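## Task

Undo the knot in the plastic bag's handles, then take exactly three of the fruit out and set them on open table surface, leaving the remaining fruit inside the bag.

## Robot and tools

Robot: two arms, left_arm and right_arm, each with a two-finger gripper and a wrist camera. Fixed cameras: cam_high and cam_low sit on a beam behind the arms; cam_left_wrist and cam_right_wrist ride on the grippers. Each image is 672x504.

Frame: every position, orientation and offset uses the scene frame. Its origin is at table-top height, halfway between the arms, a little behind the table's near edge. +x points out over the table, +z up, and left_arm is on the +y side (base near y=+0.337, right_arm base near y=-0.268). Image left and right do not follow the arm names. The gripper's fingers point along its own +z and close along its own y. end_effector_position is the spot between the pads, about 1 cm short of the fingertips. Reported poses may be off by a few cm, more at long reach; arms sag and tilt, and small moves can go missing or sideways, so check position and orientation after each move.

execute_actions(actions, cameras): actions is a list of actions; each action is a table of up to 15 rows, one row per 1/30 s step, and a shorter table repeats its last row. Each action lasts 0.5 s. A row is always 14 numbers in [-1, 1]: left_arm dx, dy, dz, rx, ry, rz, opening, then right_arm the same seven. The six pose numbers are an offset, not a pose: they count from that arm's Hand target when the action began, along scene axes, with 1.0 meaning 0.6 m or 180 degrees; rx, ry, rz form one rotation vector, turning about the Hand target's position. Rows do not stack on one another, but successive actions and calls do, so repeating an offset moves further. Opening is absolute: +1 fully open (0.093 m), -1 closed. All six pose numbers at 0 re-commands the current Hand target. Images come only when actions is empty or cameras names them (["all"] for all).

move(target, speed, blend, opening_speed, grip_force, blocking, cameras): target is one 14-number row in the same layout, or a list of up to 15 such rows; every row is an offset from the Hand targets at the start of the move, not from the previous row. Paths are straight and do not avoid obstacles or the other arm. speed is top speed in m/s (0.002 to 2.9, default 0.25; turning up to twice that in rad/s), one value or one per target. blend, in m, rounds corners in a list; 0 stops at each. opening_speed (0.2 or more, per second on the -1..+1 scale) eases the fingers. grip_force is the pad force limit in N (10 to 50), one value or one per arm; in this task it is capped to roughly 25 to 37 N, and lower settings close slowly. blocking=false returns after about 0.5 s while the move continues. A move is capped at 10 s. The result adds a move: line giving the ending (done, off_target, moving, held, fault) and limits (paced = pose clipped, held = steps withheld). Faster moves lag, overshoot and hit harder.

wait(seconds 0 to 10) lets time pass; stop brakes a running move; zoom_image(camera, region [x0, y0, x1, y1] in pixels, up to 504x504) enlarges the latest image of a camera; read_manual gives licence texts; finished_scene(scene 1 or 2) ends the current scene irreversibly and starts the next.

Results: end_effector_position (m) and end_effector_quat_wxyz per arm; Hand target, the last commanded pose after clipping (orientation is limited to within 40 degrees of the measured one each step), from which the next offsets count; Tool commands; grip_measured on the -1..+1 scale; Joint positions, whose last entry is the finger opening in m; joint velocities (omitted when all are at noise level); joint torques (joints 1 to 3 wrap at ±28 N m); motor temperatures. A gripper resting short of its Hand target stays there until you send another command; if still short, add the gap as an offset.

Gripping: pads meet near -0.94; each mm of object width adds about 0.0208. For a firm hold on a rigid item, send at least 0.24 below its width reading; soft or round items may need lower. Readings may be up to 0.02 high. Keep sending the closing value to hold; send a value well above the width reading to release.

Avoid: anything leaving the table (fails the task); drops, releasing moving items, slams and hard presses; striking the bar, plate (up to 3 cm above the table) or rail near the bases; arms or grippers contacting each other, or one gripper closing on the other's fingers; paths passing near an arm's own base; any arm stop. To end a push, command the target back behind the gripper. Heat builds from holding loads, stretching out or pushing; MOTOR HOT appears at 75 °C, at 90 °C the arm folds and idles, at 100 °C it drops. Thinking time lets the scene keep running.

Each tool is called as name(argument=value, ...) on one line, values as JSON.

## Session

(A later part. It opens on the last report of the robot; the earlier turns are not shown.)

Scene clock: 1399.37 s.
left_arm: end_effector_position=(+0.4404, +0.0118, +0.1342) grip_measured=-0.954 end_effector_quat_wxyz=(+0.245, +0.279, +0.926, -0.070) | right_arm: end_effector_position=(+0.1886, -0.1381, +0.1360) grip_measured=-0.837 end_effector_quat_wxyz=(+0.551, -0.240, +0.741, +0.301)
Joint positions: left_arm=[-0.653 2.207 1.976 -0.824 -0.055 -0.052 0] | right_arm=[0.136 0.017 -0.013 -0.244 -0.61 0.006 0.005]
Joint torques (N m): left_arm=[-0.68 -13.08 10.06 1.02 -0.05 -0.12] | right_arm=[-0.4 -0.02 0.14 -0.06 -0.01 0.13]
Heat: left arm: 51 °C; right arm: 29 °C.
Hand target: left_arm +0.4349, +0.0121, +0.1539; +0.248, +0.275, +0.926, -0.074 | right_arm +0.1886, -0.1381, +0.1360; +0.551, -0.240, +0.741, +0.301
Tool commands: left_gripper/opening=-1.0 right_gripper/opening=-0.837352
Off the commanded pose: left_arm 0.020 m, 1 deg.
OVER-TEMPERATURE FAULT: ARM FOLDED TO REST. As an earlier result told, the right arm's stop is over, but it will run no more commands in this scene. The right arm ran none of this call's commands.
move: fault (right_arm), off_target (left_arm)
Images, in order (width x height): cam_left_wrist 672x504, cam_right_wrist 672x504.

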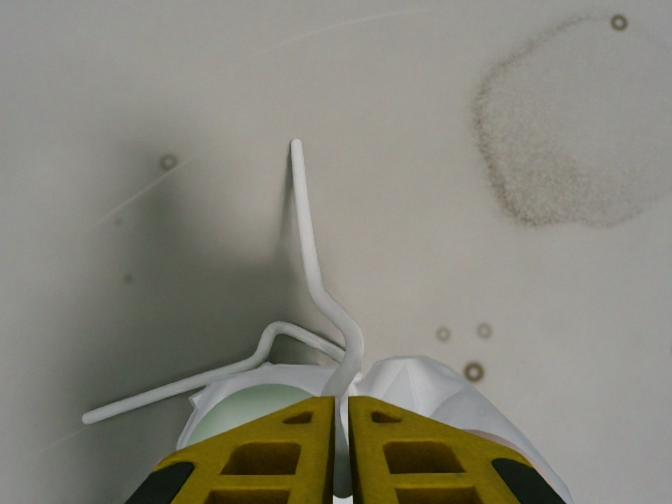

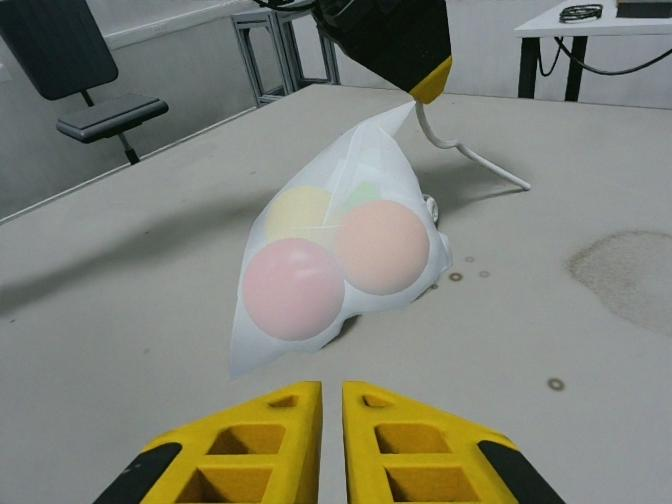

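move(target=[-0.1415, -0.0285, -0.01, 0, 0, 0, -1, 0, 0, 0, 0, 0, 0, -0.838], speed=0.12, cameras=["cam_left_wrist", "cam_right_wrist"])

zoom_image(camera="cam_right_wrist", region=[190, 50, 510, 370])

Scene clock: 1404.87 s.
left_arm: end_effector_position=(+0.3450, -0.0013, +0.1329) grip_measured=-0.954 end_effector_quat_wxyz=(+0.218, +0.286, +0.931, -0.063) | right_arm: end_effector_position=(+0.1886, -0.1381, +0.1360) grip_measured=-0.837 end_effector_quat_wxyz=(+0.551, -0.240, +0.741, +0.301)
Joint positions: left_arm=[-0.817 1.994 1.668 -0.797 -0.12 -0.192 0] | right_arm=[0.136 0.017 -0.013 -0.244 -0.61 0.006 0.005]
Joint torques (N m): left_arm=[-0.4 -11.89 6.53 1.8 -0.23 -0.11] | right_arm=[-0.29 -0.09 0.24 -0.06 0.01 0.11]
Heat: left arm: 52 °C; right arm: 29 °C.
Hand target: left_arm +0.3500, -0.0051, +0.1480; +0.248, +0.275, +0.926, -0.074 | right_arm +0.1886, -0.1381, +0.1360; +0.551, -0.240, +0.741, +0.301
Tool commands: left_gripper/opening=-1.0 right_gripper/opening=-0.837352
Off the commanded pose: left_arm 0.016 m, 4 deg.
OVER-TEMPERATURE FAULT: ARM FOLDED TO REST. As an earlier result told, the right arm's stop is over, but it will run no more commands in this scene. The right arm ran none of this call's commands.
move: fault (right_arm), off_target (left_arm)
Images, in order (width x height): cam_left_wrist 672x504, cam_right_wrist 672x504.

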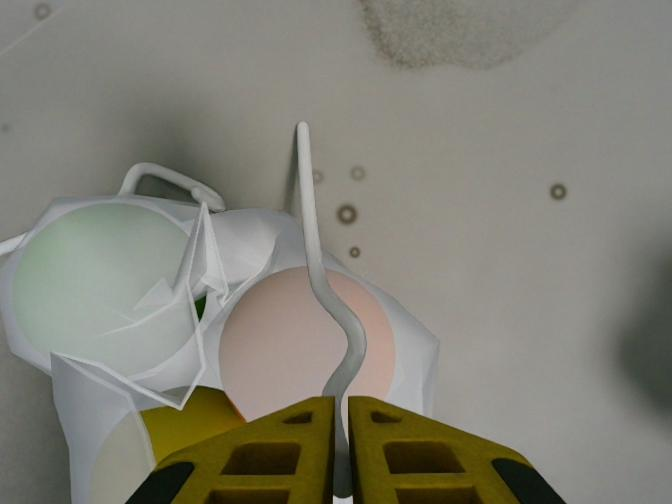

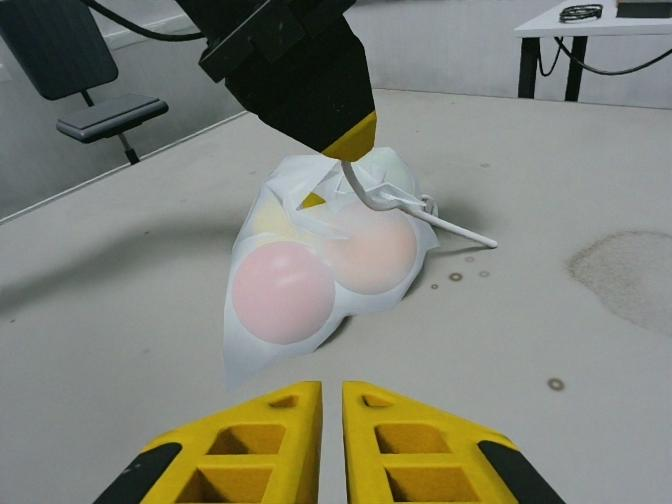

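Scaled by 1.575 from the camera's 672x504 image, which has a finer 960x720 frame.

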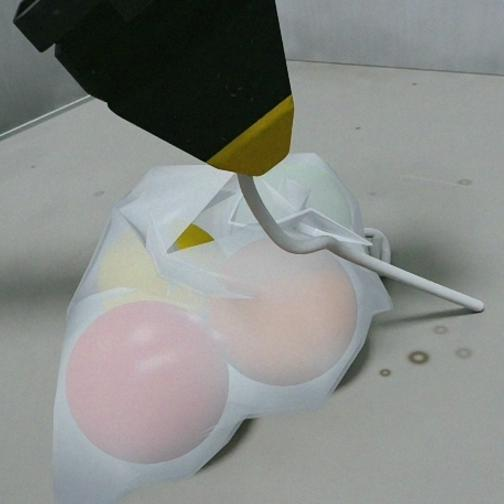

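wait(seconds=0.1, cameras=["cam_left_wrist"])

zoom_image(camera="cam_left_wrist", region=[0, 140, 360, 500])

Scene clock: 1409.03 s.
left_arm: end_effector_position=(+0.3451, -0.0013, +0.1329) grip_measured=-0.954 end_effector_quat_wxyz=(+0.218, +0.286, +0.931, -0.063) | right_arm: end_effector_position=(+0.1886, -0.1381, +0.1360) grip_measured=-0.837 end_effector_quat_wxyz=(+0.551, -0.240, +0.741, +0.301)
Joint positions: left_arm=[-0.817 1.994 1.668 -0.796 -0.12 -0.193 0] | right_arm=[0.136 0.017 -0.013 -0.244 -0.61 0.006 0.005]
Joint torques (N m): left_arm=[-0.51 -11.81 6.53 1.79 -0.28 -0.11] | right_arm=[-0.34 -0.1 0.14 -0.12 0.01 0.18]
Motor temperatures (°C): left_arm=[23 53 51 34 22 24 22] | right_arm=[24 29 27 23 24 26 24]
Heat: left arm: 53 °C; right arm: 29 °C.
Hand target: left_arm +0.3501, -0.0051, +0.1481; +0.248, +0.275, +0.926, -0.074 | right_arm +0.1886, -0.1381, +0.1360; +0.551, -0.240, +0.741, +0.301
Tool commands: left_gripper/opening=-1.0 right_gripper/opening=-0.837352
Off the commanded pose: left_arm 0.016 m, 4 deg.
OVER-TEMPERATURE FAULT: ARM FOLDED TO REST. As an earlier result told, the right arm's stop is over, but it will run no more commands in this scene.
wait: 0.10 s; at rest from the start
Images, in order (width x height): cam_left_wrist 672x504.

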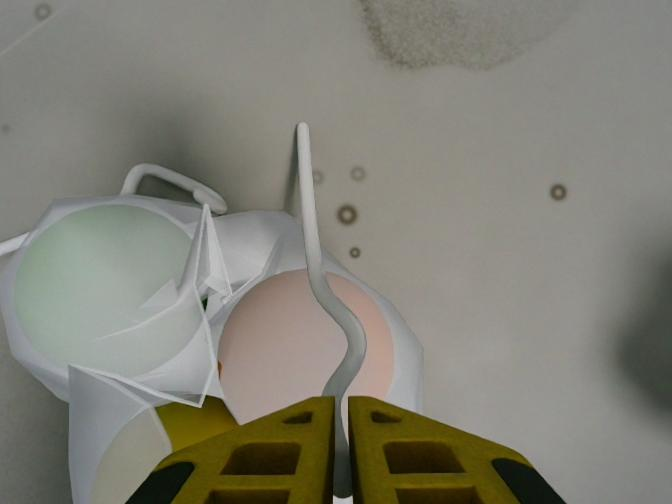

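Scaled by 1.400 from the camera's 672x504 image, which has a finer 960x720 frame.

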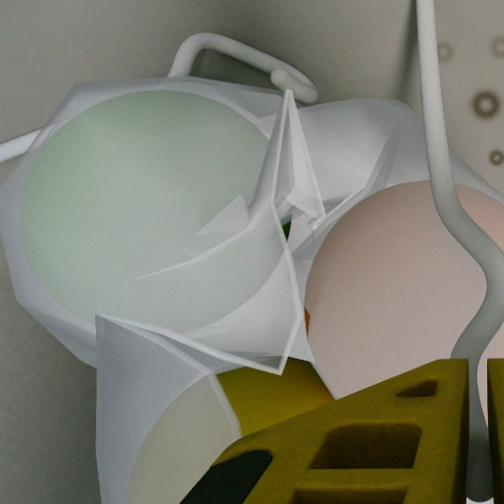

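move(target=[-0.0418, -0.0815, -0.025, 0, 0, 0, -1, 0, 0, 0, 0, 0, 0, -0.838], speed=0.12, cameras=["cam_left_wrist", "cam_right_wrist"])

zoom_image(camera="cam_left_wrist", region=[0, 100, 400, 500])

zoom_image(camera="cam_right_wrist", region=[190, 80, 510, 400])

Scene clock: 1442.20 s.
left_arm: end_effector_position=(+0.3141, -0.0417, +0.1244) grip_measured=-0.954 end_effector_quat_wxyz=(+0.222, +0.286, +0.930, -0.063) | right_arm: end_effector_position=(+0.1886, -0.1381, +0.1360) grip_measured=-0.837 end_effector_quat_wxyz=(+0.551, -0.240, +0.741, +0.301)
Joint positions: left_arm=[-0.937 2.042 1.7 -0.789 -0.177 -0.299 0] | right_arm=[0.136 0.017 -0.013 -0.244 -0.61 0.006 0.005]
Joint torques (N m): left_arm=[-0.51 -8.69 10.29 1.73 -0.32 -0.11] | right_arm=[-0.32 0.03 0.18 -0.1 -0.01 0.11]
Motor temperatures (°C): left_arm=[23 58 49 36 22 24 22] | right_arm=[24 28 27 23 24 26 24]
Heat: left arm: 58 °C; right arm: 28 °C.
Hand target: left_arm +0.3248, -0.0540, +0.1328; +0.248, +0.275, +0.926, -0.074 | right_arm +0.1886, -0.1381, +0.1360; +0.551, -0.240, +0.741, +0.301
Tool commands: left_gripper/opening=-1.0 right_gripper/opening=-0.837352
Off the commanded pose: left_arm 0.019 m, 4 deg.
OVER-TEMPERATURE FAULT: ARM FOLDED TO REST. As an earlier result told, the right arm's stop is over, but it will run no more commands in this scene. The right arm ran none of this call's commands.
move: fault (right_arm), off_target (left_arm)
Images, in order (width x height): cam_left_wrist 672x504, cam_right_wrist 672x504.

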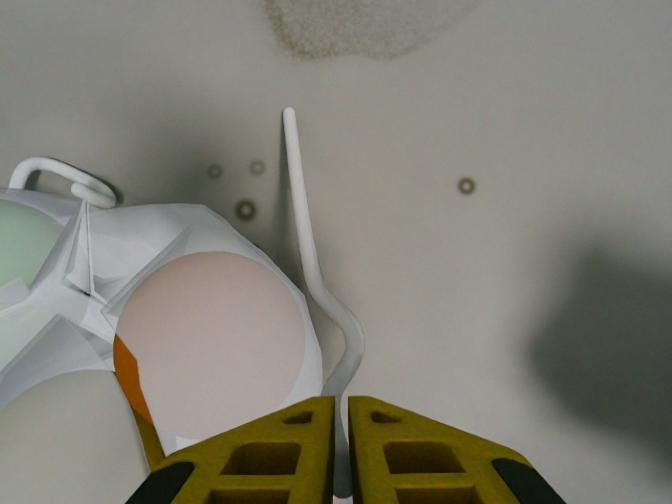

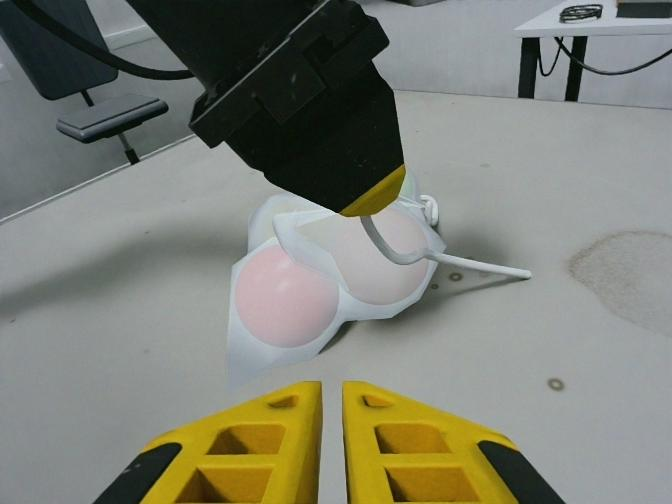

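Scaled by 1.260 from the camera's 672x504 image, which has a finer 960x720 frame.

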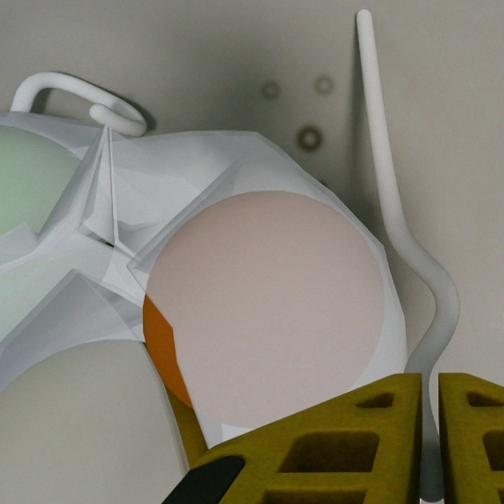

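Scaled by 1.575 from the camera's 672x504 image, which has a finer 960x720 frame.

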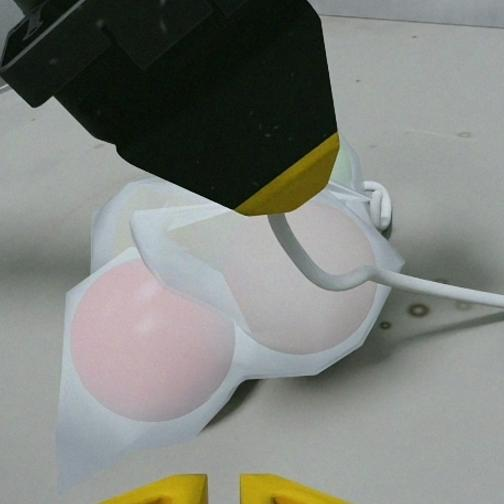

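move(target=[[0, -0.0167, -0.11, 0, 0, 0, -1, 0, 0, 0, 0, 0, 0, -0.838], [0, -0.0167, -0.11, 0, 0, 0, -0.4, 0, 0, 0, 0, 0, 0, -0.838]], speed=[0.12, 0.12], opening_speed=0.8, cameras=["cam_left_wrist", "cam_right_wrist"])

Scene clock: 1460.17 s.
left_arm: end_effector_position=(+0.3224, -0.0579, +0.0703) grip_measured=-0.402 end_effector_quat_wxyz=(+0.235, +0.282, +0.928, -0.071) | right_arm: end_effector_position=(+0.1886, -0.1381, +0.1360) grip_measured=-0.837 end_effector_quat_wxyz=(+0.551, -0.240, +0.741, +0.301)
Joint positions: left_arm=[-0.943 2.132 1.605 -0.576 -0.182 -0.308 0.026] | right_arm=[0.136 0.017 -0.013 -0.244 -0.61 0.006 0.005]
Joint torques (N m): left_arm=[-0.9 -9.24 6.79 1.83 -0.35 -0.11] | right_arm=[-0.4 -0.16 0.08 -0.09 0 0.17]
Motor temperatures (°C): left_arm=[23 51 49 35 22 24 22] | right_arm=[24 28 27 23 24 26 24]
Heat: left arm: 51 °C; right arm: 28 °C.
Hand target: left_arm +0.3249, -0.0640, +0.0669; +0.248, +0.275, +0.926, -0.074 | right_arm +0.1886, -0.1381, +0.1360; +0.551, -0.240, +0.741, +0.301
Tool commands: left_gripper/opening=-0.4 right_gripper/opening=-0.837352
Off the commanded pose: left_arm 0.007 m, 2 deg.
OVER-TEMPERATURE FAULT: ARM FOLDED TO REST. As an earlier result told, the right arm's stop is over, but it will run no more commands in this scene. The right arm ran none of this call's commands.
move: fault (right_arm)
Images, in order (width x height): cam_left_wrist 672x504, cam_right_wrist 672x504.

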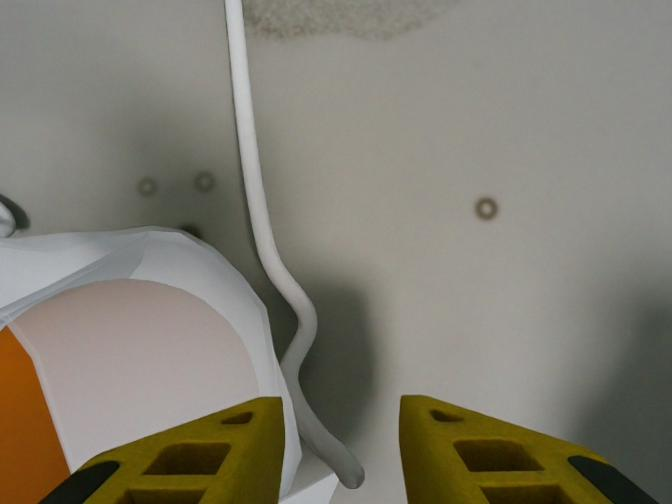

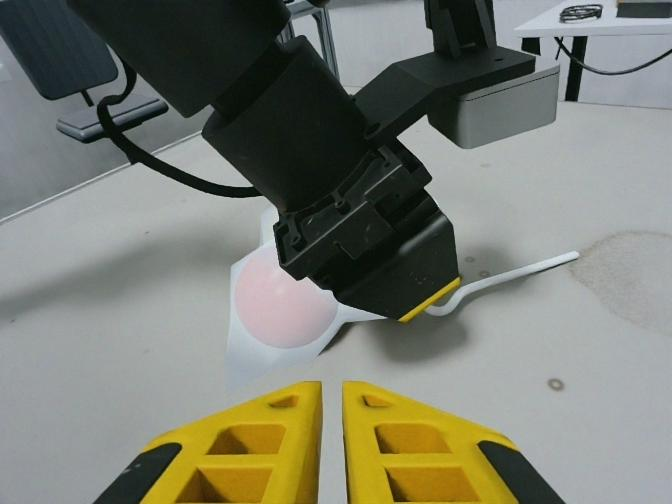

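move(target=[[0, 0, 0.1667, 0, 0, 0, -0.4, 0, 0, 0, 0, 0, 0, -0.838], [-0.0082, 0.19, 0.2052, 0.0082, 0.0269, 0.1834, -0.4, 0, 0, 0, 0, 0, 0, -0.838]], blend=[0.02, 0], speed=0.2, cameras=["cam_left_wrist", "cam_right_wrist", "cam_high"])

zoom_image(camera="cam_left_wrist", region=[150, 80, 570, 480])

zoom_image(camera="cam_right_wrist", region=[190, 80, 510, 400])

Scene clock: 1469.70 s.
left_arm: end_effector_position=(+0.3252, +0.0368, +0.1834) grip_measured=-0.402 end_effector_quat_wxyz=(+0.217, +0.009, +0.976, -0.013) | right_arm: end_effector_position=(+0.1886, -0.1381, +0.1360) grip_measured=-0.837 end_effector_quat_wxyz=(+0.551, -0.240, +0.741, +0.301)
Joint positions: left_arm=[-0.869 1.95 1.825 -1.131 -0.325 -0.799 0.026] | right_arm=[0.136 0.017 -0.013 -0.244 -0.61 0.006 0.005]
Joint torques (N m): left_arm=[-0.01 -11.11 6.27 0.74 -0.54 -0.16] | right_arm=[-0.38 -0.1 0.31 -0.1 0.02 0.16]
Heat: left arm: 50 °C; right arm: 28 °C.
Hand target: left_arm +0.3201, +0.0501, +0.1900; +0.217, +0.001, +0.976, +0.000 | right_arm +0.1886, -0.1381, +0.1360; +0.551, -0.240, +0.741, +0.301
Tool commands: left_gripper/opening=-0.4 right_gripper/opening=-0.837352
Off the commanded pose: left_arm 0.016 m, 2 deg.
OVER-TEMPERATURE FAULT: ARM FOLDED TO REST. As an earlier result told, the right arm's stop is over, but it will run no more commands in this scene. The right arm ran none of this call's commands.
move: fault (right_arm), off_target (left_arm)
Images, in order (width x height): cam_high 672x504, cam_left_wrist 672x504, cam_right_wrist 672x504.

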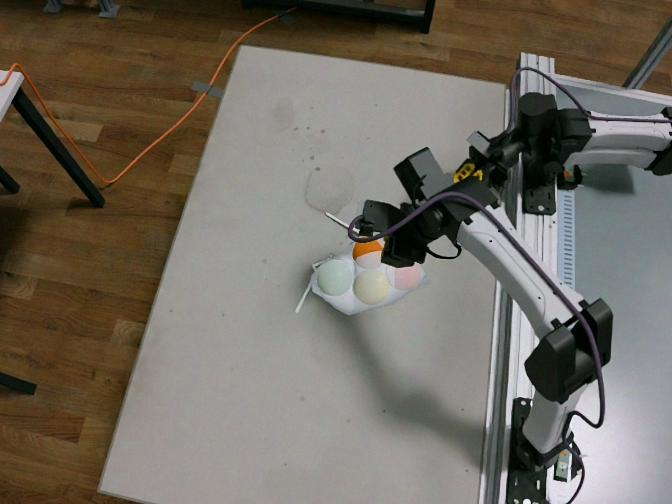

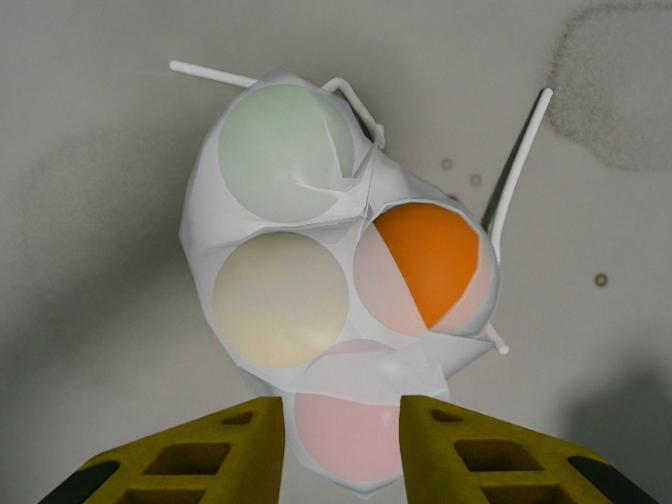

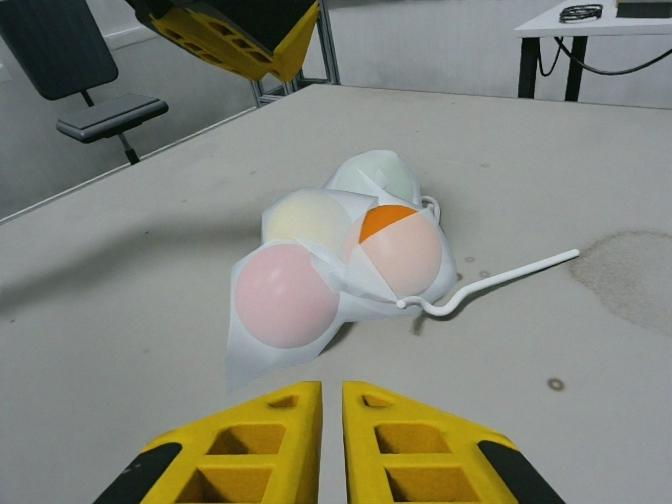

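Scaled by 1.200 from the camera's 672x504 image, which has a finer 960x720 frame.

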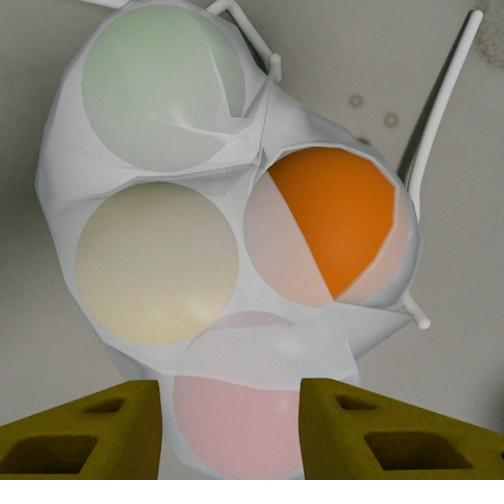

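Scaled by 1.575 from the camera's 672x504 image, which has a finer 960x720 frame.

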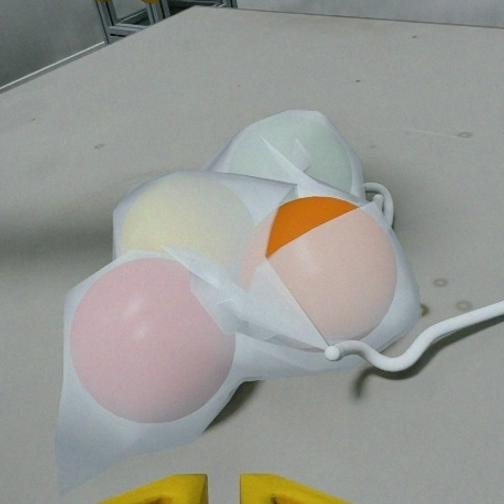

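wait(seconds=0.1, cameras=["cam_left_wrist"])

zoom_image(camera="cam_left_wrist", region=[320, 110, 530, 370])

Scene clock: 1530.07 s.
left_arm: end_effector_position=(+0.3252, +0.0369, +0.1834) grip_measured=-0.402 end_effector_quat_wxyz=(+0.217, +0.008, +0.976, -0.013) | right_arm: end_effector_position=(+0.1886, -0.1381, +0.1360) grip_measured=-0.837 end_effector_quat_wxyz=(+0.551, -0.240, +0.741, +0.301)
Joint positions: left_arm=[-0.869 1.95 1.825 -1.131 -0.325 -0.799 0.026] | right_arm=[0.136 0.017 -0.013 -0.244 -0.61 0.006 0.005]
Joint torques (N m): left_arm=[0.03 -11.02 6.32 0.69 -0.54 -0.12] | right_arm=[-0.27 -0.05 0.16 -0.08 -0.01 0.13]
Motor temperatures (°C): left_arm=[23 58 48 32 22 24 22] | right_arm=[24 28 26 23 24 26 24]
Heat: left arm: 58 °C; right arm: 28 °C.
Hand target: left_arm +0.3201, +0.0501, +0.1900; +0.217, +0.001, +0.976, +0.000 | right_arm +0.1886, -0.1381, +0.1360; +0.551, -0.240, +0.741, +0.301
Tool commands: left_gripper/opening=-0.4 right_gripper/opening=-0.837352
Off the commanded pose: left_arm 0.016 m, 2 deg.
OVER-TEMPERATURE FAULT: ARM FOLDED TO REST. As an earlier result told, the right arm's stop is over, but it will run no more commands in this scene.
wait: 0.10 s; at rest from the start
Images, in order (width x height): cam_left_wrist 672x504.

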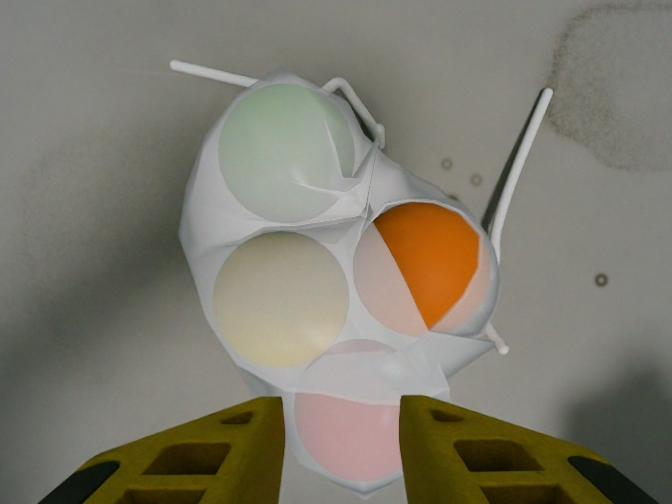

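Scaled by 1.938 from the camera's 672x504 image, which has a finer 960x720 frame.

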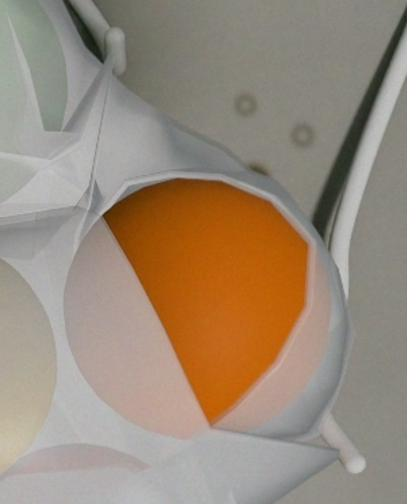

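move(target=[0.0565, -0.1085, -0.1, 0.0317, 0.0498, -0.3596, -0.9, 0, 0, 0, 0, 0, 0, -0.838], speed=0.15, cameras=["cam_left_wrist"])

zoom_image(camera="cam_left_wrist", region=[150, 100, 570, 480])

Scene clock: 1559.23 s.
left_arm: end_effector_position=(+0.3567, -0.0161, +0.1320) grip_measured=-0.898 end_effector_quat_wxyz=(+0.125, +0.527, +0.838, -0.064) | right_arm: end_effector_position=(+0.1886, -0.1381, +0.1360) grip_measured=-0.837 end_effector_quat_wxyz=(+0.551, -0.240, +0.741, +0.301)
Joint positions: left_arm=[-0.76 2.257 2.134 -1.175 0.059 0.353 0.002] | right_arm=[0.136 0.017 -0.013 -0.244 -0.61 0.006 0.005]
Joint torques (N m): left_arm=[0.06 -9.42 9.81 0.65 0.33 0.13] | right_arm=[-0.27 -0.06 0.05 -0.08 0.03 0.14]
Motor temperatures (°C): left_arm=[23 57 48 31 22 24 22] | right_arm=[24 28 26 23 24 26 24]
Heat: left arm: 57 °C; right arm: 28 °C.
Hand target: left_arm +0.3539, -0.0151, +0.1300; +0.110, +0.533, +0.836, -0.070 | right_arm +0.1886, -0.1381, +0.1360; +0.551, -0.240, +0.741, +0.301
Tool commands: left_gripper/opening=-0.9 right_gripper/opening=-0.837352
Off the commanded pose: left_arm 0.003 m, 2 deg.
OVER-TEMPERATURE FAULT: ARM FOLDED TO REST. As an earlier result told, the right arm's stop is over, but it will run no more commands in this scene. The right arm ran none of this call's commands.
move: fault (right_arm)
Images, in order (width x height): cam_left_wrist 672x504.

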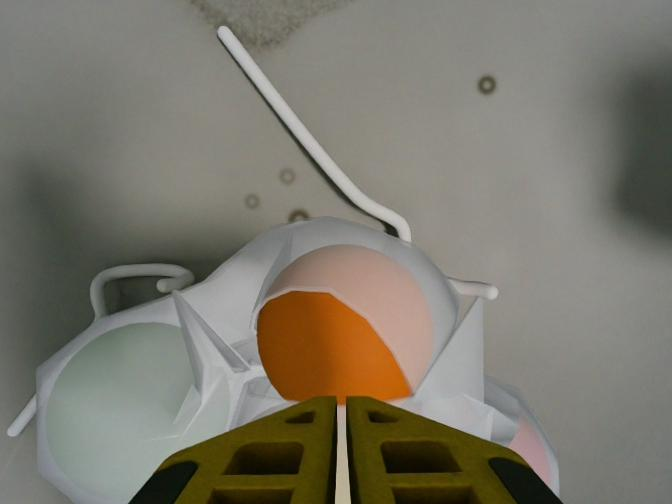

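Scaled by 1.200 from the camera's 672x504 image, which has a finer 960x720 frame.

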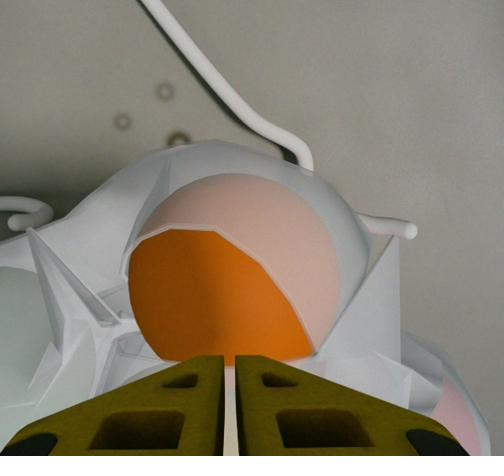

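move(target=[0.0, 0.0135, -0.07, 0, 0, 0, -0.9, 0, 0, 0, 0, 0, 0, -0.838], speed=0.1, cameras=["cam_left_wrist"])

zoom_image(camera="cam_left_wrist", region=[150, 100, 570, 480])

Scene clock: 1586.47 s.
left_arm: end_effector_position=(+0.3505, -0.0019, +0.0847) grip_measured=-0.898 end_effector_quat_wxyz=(+0.093, +0.528, +0.842, -0.058) | right_arm: end_effector_position=(+0.1886, -0.1381, +0.1360) grip_measured=-0.837 end_effector_quat_wxyz=(+0.551, -0.240, +0.741, +0.301)
Joint positions: left_arm=[-0.745 2.257 1.962 -1.069 0.062 0.369 0.002] | right_arm=[0.136 0.017 -0.013 -0.244 -0.61 0.006 0.005]
Joint torques (N m): left_arm=[0.03 -11.77 6.08 1.23 0.32 0.18] | right_arm=[-0.18 -0.05 0.18 -0.08 -0.01 0.1]
Heat: left arm: 54 °C; right arm: 28 °C.
Hand target: left_arm +0.3539, -0.0070, +0.0881; +0.110, +0.533, +0.836, -0.070 | right_arm +0.1886, -0.1381, +0.1360; +0.551, -0.240, +0.741, +0.301
Tool commands: left_gripper/opening=-0.9 right_gripper/opening=-0.837352
Off the commanded pose: left_arm 0.007 m, 2 deg.
OVER-TEMPERATURE FAULT: ARM FOLDED TO REST. As an earlier result told, the right arm's stop is over, but it will run no more commands in this scene. The right arm ran none of this call's commands.
move: fault (right_arm)
Images, in order (width x height): cam_left_wrist 672x504.

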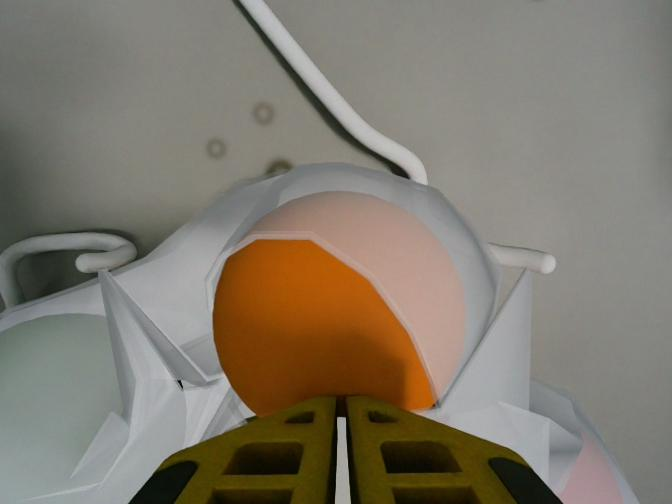

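Scaled by 1.200 from the camera's 672x504 image, which has a finer 960x720 frame.

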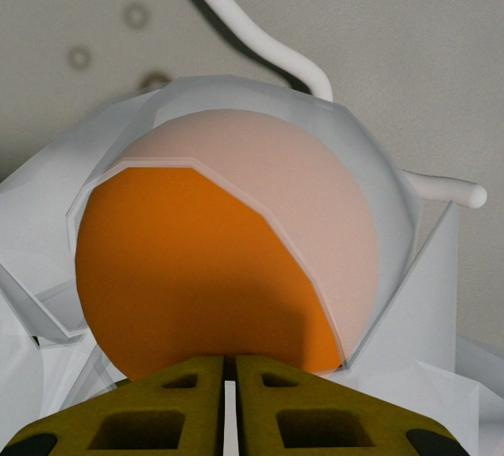

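move(target=[[0.0095, -0.0118, 0.03, 0, 0, 0, -0.9, 0, 0, 0, 0, 0, 0, -0.838], [0.0095, -0.0118, 0.005, 0, 0, 0, -0.9, 0, 0, 0, 0, 0, 0, -0.838]], speed=0.1, cameras=["cam_left_wrist"])

zoom_image(camera="cam_left_wrist", region=[150, 100, 570, 480])

Scene clock: 1598.83 s.
left_arm: end_effector_position=(+0.3607, -0.0111, +0.1010) grip_measured=-0.898 end_effector_quat_wxyz=(+0.115, +0.527, +0.839, -0.062) | right_arm: end_effector_position=(+0.1886, -0.1381, +0.1360) grip_measured=-0.837 end_effector_quat_wxyz=(+0.551, -0.240, +0.741, +0.301)
Joint positions: left_arm=[-0.745 2.27 2.039 -1.087 0.063 0.369 0.002] | right_arm=[0.136 0.017 -0.013 -0.244 -0.61 0.006 0.005]
Joint torques (N m): left_arm=[-0.16 -9.69 6.37 1.16 0.32 0.14] | right_arm=[-0.28 -0.13 0.34 -0.06 0 0.13]
Motor temperatures (°C): left_arm=[23 55 50 31 22 24 22] | right_arm=[24 27 26 23 24 26 24]
Heat: left arm: 55 °C; right arm: 27 °C.
Hand target: left_arm +0.3595, -0.0141, +0.0910; +0.110, +0.533, +0.836, -0.070 | right_arm +0.1886, -0.1381, +0.1360; +0.551, -0.240, +0.741, +0.301
Tool commands: left_gripper/opening=-0.9 right_gripper/opening=-0.837352
Off the commanded pose: left_arm 0.010 m, 1 deg.
OVER-TEMPERATURE FAULT: ARM FOLDED TO REST. As an earlier result told, the right arm's stop is over, but it will run no more commands in this scene. The right arm ran none of this call's commands.
move: fault (right_arm)
Images, in order (width x height): cam_left_wrist 672x504.

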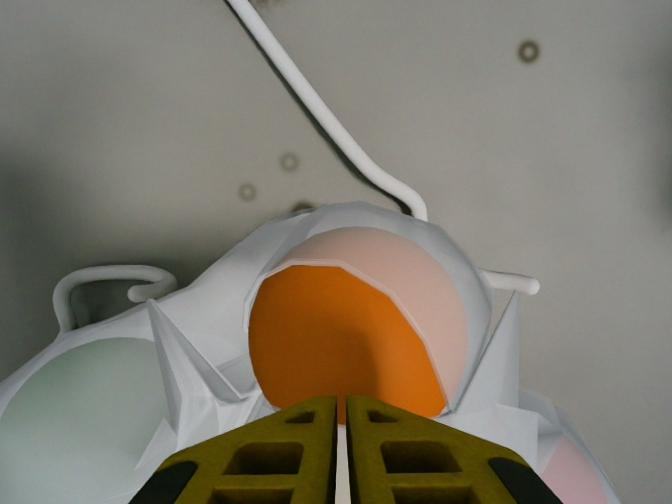

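Scaled by 1.200 from the camera's 672x504 image, which has a finer 960x720 frame.

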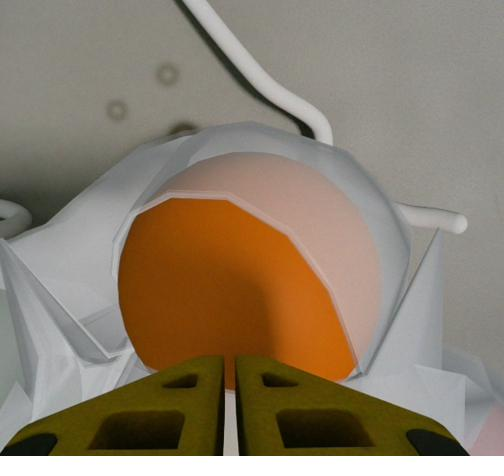

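move(target=[[-0.0008, -0.0142, 0.02, 0, 0, 0, -0.9, 0, 0, 0, 0, 0, 0, -0.838], [-0.0008, -0.0142, -0.0167, 0, 0, 0, -0.9, 0, 0, 0, 0, 0, 0, -0.838]], speed=0.1, cameras=["cam_left_wrist"])

zoom_image(camera="cam_left_wrist", region=[150, 100, 570, 480])

Scene clock: 1607.03 s.
left_arm: end_effector_position=(+0.3591, -0.0139, +0.0877) grip_measured=-0.898 end_effector_quat_wxyz=(+0.104, +0.530, +0.839, -0.060) | right_arm: end_effector_position=(+0.1886, -0.1381, +0.1360) grip_measured=-0.837 end_effector_quat_wxyz=(+0.551, -0.240, +0.741, +0.301)
Joint positions: left_arm=[-0.751 2.302 2.044 -1.084 0.063 0.369 0.002] | right_arm=[0.136 0.017 -0.013 -0.244 -0.61 0.006 0.005]
Joint torques (N m): left_arm=[-0.8 -10.14 6.54 1.28 0.26 0.02] | right_arm=[-0.39 0.05 0.09 -0.1 0.02 0.12]
Motor temperatures (°C): left_arm=[23 55 49 31 22 24 22] | right_arm=[24 27 26 23 24 26 24]
Heat: left arm: 55 °C; right arm: 27 °C.
Hand target: left_arm +0.3590, -0.0227, +0.0810; +0.110, +0.533, +0.836, -0.070 | right_arm +0.1886, -0.1381, +0.1360; +0.551, -0.240, +0.741, +0.301
Tool commands: left_gripper/opening=-0.9 right_gripper/opening=-0.837352
Off the commanded pose: left_arm 0.011 m, 1 deg.
OVER-TEMPERATURE FAULT: ARM FOLDED TO REST. As an earlier result told, the right arm's stop is over, but it will run no more commands in this scene. The right arm ran none of this call's commands.
move: fault (right_arm), off_target (left_arm)
Images, in order (width x height): cam_left_wrist 672x504.

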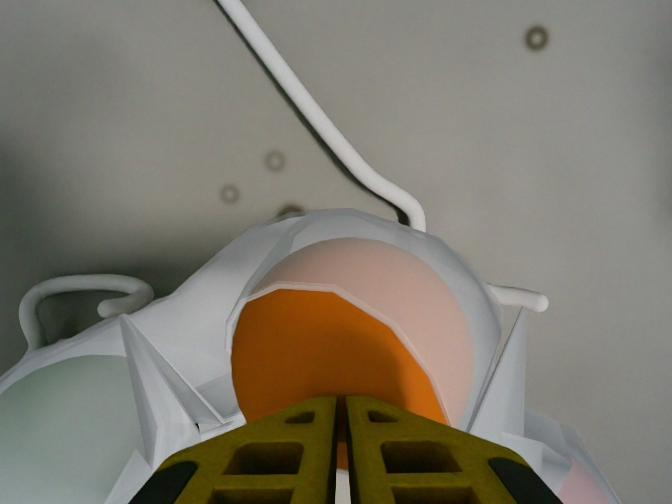

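Scaled by 1.200 from the camera's 672x504 image, which has a finer 960x720 frame.

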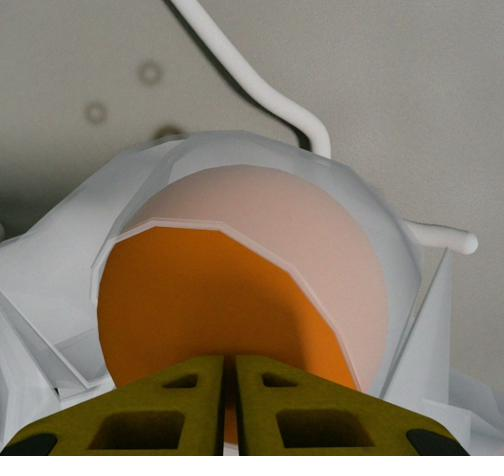

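move(target=[-0.002, 0.0, -0.0133, 0, 0, 0, -0.108, 0, 0, 0, 0, 0, 0, -0.838], speed=0.004, opening_speed=0.4, cameras=["cam_left_wrist"])

zoom_image(camera="cam_left_wrist", region=[150, 150, 570, 504])

Scene clock: 1628.40 s.
left_arm: end_effector_position=(+0.3595, -0.0144, +0.0805) grip_measured=-0.110 end_effector_quat_wxyz=(+0.106, +0.530, +0.839, -0.061) | right_arm: end_effector_position=(+0.1886, -0.1381, +0.1360) grip_measured=-0.837 end_effector_quat_wxyz=(+0.551, -0.240, +0.741, +0.301)
Joint positions: left_arm=[-0.751 2.302 2.015 -1.051 0.063 0.369 0.04] | right_arm=[0.136 0.017 -0.013 -0.244 -0.61 0.006 0.005]
Joint torques (N m): left_arm=[-0.9 -10.29 6.06 1.28 0.27 -0.01] | right_arm=[-0.36 0.05 0.28 -0.07 0.03 0.13]
Heat: left arm: 54 °C; right arm: 27 °C.
Hand target: left_arm +0.3579, -0.0227, +0.0730; +0.110, +0.533, +0.836, -0.070 | right_arm +0.1886, -0.1381, +0.1360; +0.551, -0.240, +0.741, +0.301
Tool commands: left_gripper/opening=-0.108 right_gripper/opening=-0.837352
Off the commanded pose: left_arm 0.011 m, 1 deg.
OVER-TEMPERATURE FAULT: ARM FOLDED TO REST. As an earlier result told, the right arm's stop is over, but it will run no more commands in this scene. The right arm ran none of this call's commands.
move: fault (right_arm), off_target (left_arm)
Images, in order (width x height): cam_left_wrist 672x504.

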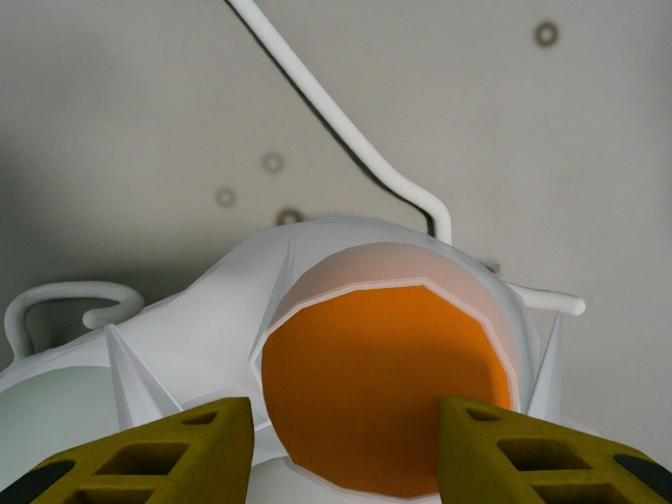

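Scaled by 1.200 from the camera's 672x504 image, which has a finer 960x720 frame.

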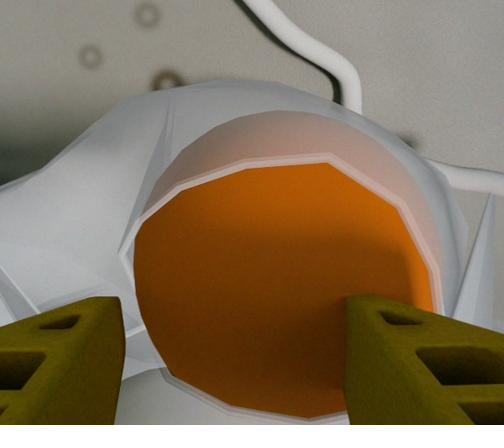

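move(target=[[-0.0, -0.0, 0.022, 0, 0, 0, -0.108, 0, 0, 0, 0, 0, 0, -0.838], [-0.021, -0.0103, 0.022, 0, 0, 0, -0.108, 0, 0, 0, 0, 0, 0, -0.838]], speed=0.05, cameras=["cam_left_wrist"])

zoom_image(camera="cam_left_wrist", region=[150, 150, 570, 504])

Scene clock: 1640.43 s.
left_arm: end_effector_position=(+0.3479, -0.0262, +0.0808) grip_measured=-0.110 end_effector_quat_wxyz=(+0.105, +0.537, +0.835, -0.064) | right_arm: end_effector_position=(+0.1886, -0.1381, +0.1360) grip_measured=-0.837 end_effector_quat_wxyz=(+0.551, -0.240, +0.741, +0.301)
Joint positions: left_arm=[-0.784 2.302 2.015 -1.05 0.063 0.351 0.04] | right_arm=[0.136 0.017 -0.013 -0.244 -0.61 0.006 0.005]
Joint torques (N m): left_arm=[-0.55 -12.25 6.61 0.97 0.17 -0.11] | right_arm=[-0.47 -0.03 0.13 -0.07 0.02 0.15]
Heat: left arm: 54 °C; right arm: 27 °C.
Hand target: left_arm +0.3453, -0.0288, +0.0862; +0.110, +0.533, +0.836, -0.070 | right_arm +0.1886, -0.1381, +0.1360; +0.551, -0.240, +0.741, +0.301
Tool commands: left_gripper/opening=-0.108 right_gripper/opening=-0.837352
Off the commanded pose: left_arm 0.007 m, 1 deg.
OVER-TEMPERATURE FAULT: ARM FOLDED TO REST. As an earlier result told, the right arm's stop is over, but it will run no more commands in this scene. The right arm ran none of this call's commands.
move: fault (right_arm)
Images, in order (width x height): cam_left_wrist 672x504.

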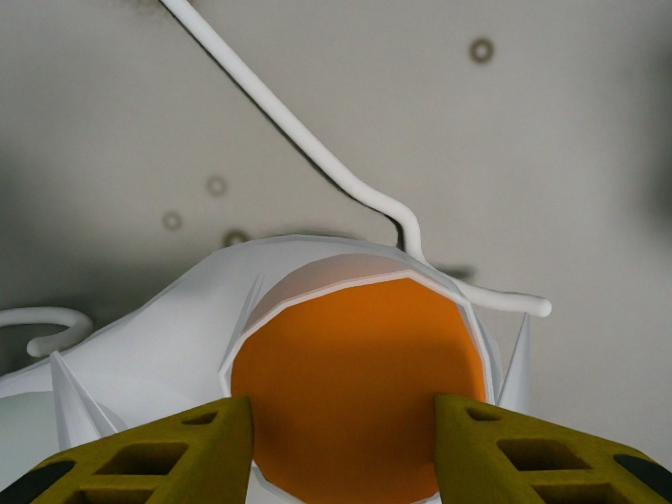

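Scaled by 1.200 from the camera's 672x504 image, which has a finer 960x720 frame.

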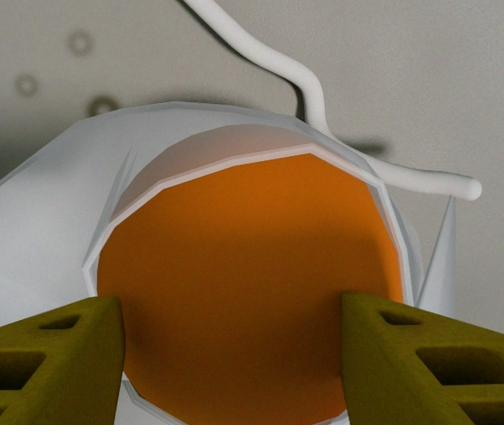

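move(target=[-0.008, -0.004, -0.03, 0, 0, 0, 0.2, 0, 0, 0, 0, 0, 0, -0.838], speed=0.012, opening_speed=0.22, cameras=["cam_left_wrist"])

zoom_image(camera="cam_left_wrist", region=[150, 150, 570, 504])

Scene clock: 1648.57 s.
left_arm: end_effector_position=(+0.3449, -0.0309, +0.0699) grip_measured=+0.198 end_effector_quat_wxyz=(+0.110, +0.535, +0.835, -0.069) | right_arm: end_effector_position=(+0.1886, -0.1381, +0.1360) grip_measured=-0.837 end_effector_quat_wxyz=(+0.551, -0.240, +0.741, +0.301)
Joint positions: left_arm=[-0.792 2.297 1.96 -0.987 0.068 0.339 0.055] | right_arm=[0.136 0.017 -0.013 -0.244 -0.61 0.006 0.005]
Joint torques (N m): left_arm=[-0.65 -11.97 4.93 1.11 0.09 -0.1] | right_arm=[-0.29 -0.05 0.24 -0.08 0.01 0.12]
Motor temperatures (°C): left_arm=[23 56 46 31 22 24 22] | right_arm=[24 27 26 23 24 26 24]
Heat: left arm: 56 °C; right arm: 27 °C.
Hand target: left_arm +0.3406, -0.0312, +0.0683; +0.110, +0.533, +0.836, -0.070 | right_arm +0.1886, -0.1381, +0.1360; +0.551, -0.240, +0.741, +0.301
Tool commands: left_gripper/opening=+0.2 right_gripper/opening=-0.837352
Off the commanded pose: left_arm 0.005 m, 0 deg.
OVER-TEMPERATURE FAULT: ARM FOLDED TO REST. As an earlier result told, the right arm's stop is over, but it will run no more commands in this scene. The right arm ran none of this call's commands.
move: fault (right_arm)
Images, in order (width x height): cam_left_wrist 672x504.

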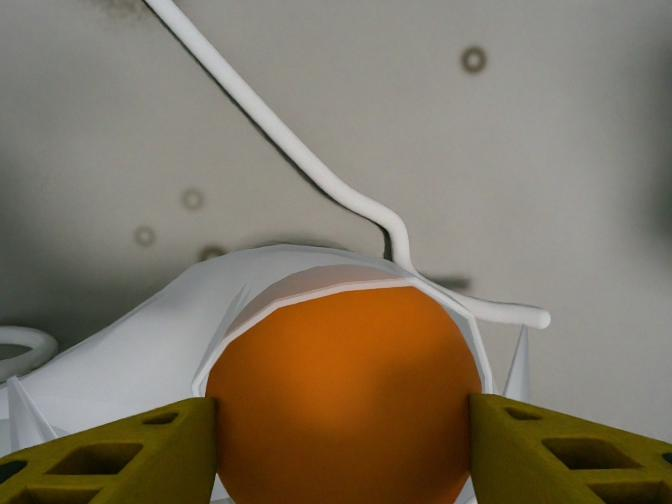

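Scaled by 1.200 from the camera's 672x504 image, which has a finer 960x720 frame.

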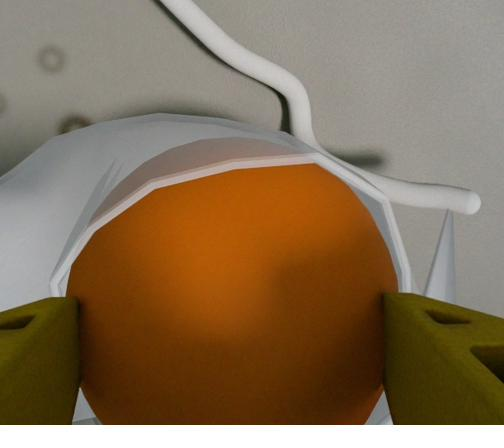

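move(target=[0.0, 0.0, -0.022, 0, 0, 0, 0.52, 0, 0, 0, 0, 0, 0, -0.838], speed=0.01, opening_speed=0.25, cameras=["cam_left_wrist"])

zoom_image(camera="cam_left_wrist", region=[150, 150, 570, 504])

Scene clock: 1656.07 s.
left_arm: end_effector_position=(+0.3394, -0.0281, +0.0564) grip_measured=+0.518 end_effector_quat_wxyz=(+0.101, +0.536, +0.835, -0.069) | right_arm: end_effector_position=(+0.1886, -0.1381, +0.1360) grip_measured=-0.837 end_effector_quat_wxyz=(+0.551, -0.240, +0.741, +0.301)
Joint positions: left_arm=[-0.794 2.297 1.91 -0.955 0.073 0.338 0.07] | right_arm=[0.136 0.017 -0.013 -0.244 -0.61 0.006 0.005]
Joint torques (N m): left_arm=[-0.53 -11.38 5.81 1.2 0.05 -0.1] | right_arm=[-0.21 -0.09 0.14 -0.06 0.02 0.14]
Motor temperatures (°C): left_arm=[23 58 46 31 22 24 22] | right_arm=[24 27 26 23 24 26 24]
Heat: left arm: 58 °C; right arm: 27 °C.
Hand target: left_arm +0.3405, -0.0311, +0.0551; +0.110, +0.532, +0.836, -0.070 | right_arm +0.1886, -0.1381, +0.1360; +0.551, -0.240, +0.741, +0.301
Tool commands: left_gripper/opening=+0.52 right_gripper/opening=-0.837352
Off the commanded pose: left_arm 0.004 m, 1 deg.
OVER-TEMPERATURE FAULT: ARM FOLDED TO REST. As an earlier result told, the right arm's stop is over, but it will run no more commands in this scene. The right arm ran none of this call's commands.
move: fault (right_arm)
Images, in order (width x height): cam_left_wrist 672x504.

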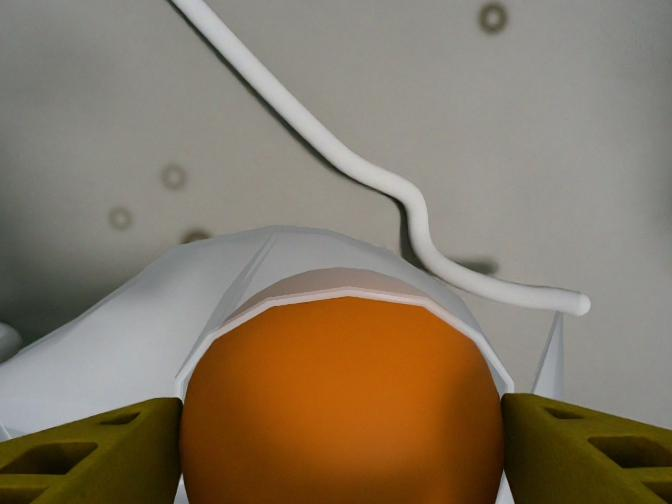

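Scaled by 1.200 from the camera's 672x504 image, which has a finer 960x720 frame.

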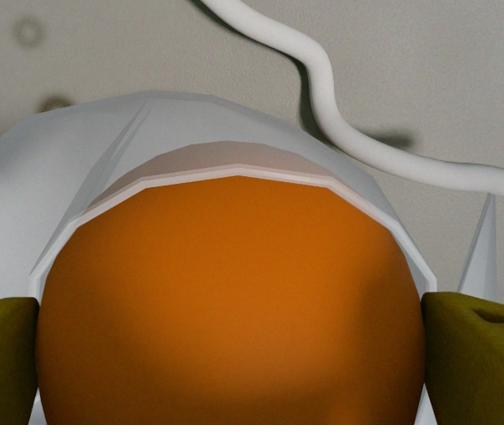

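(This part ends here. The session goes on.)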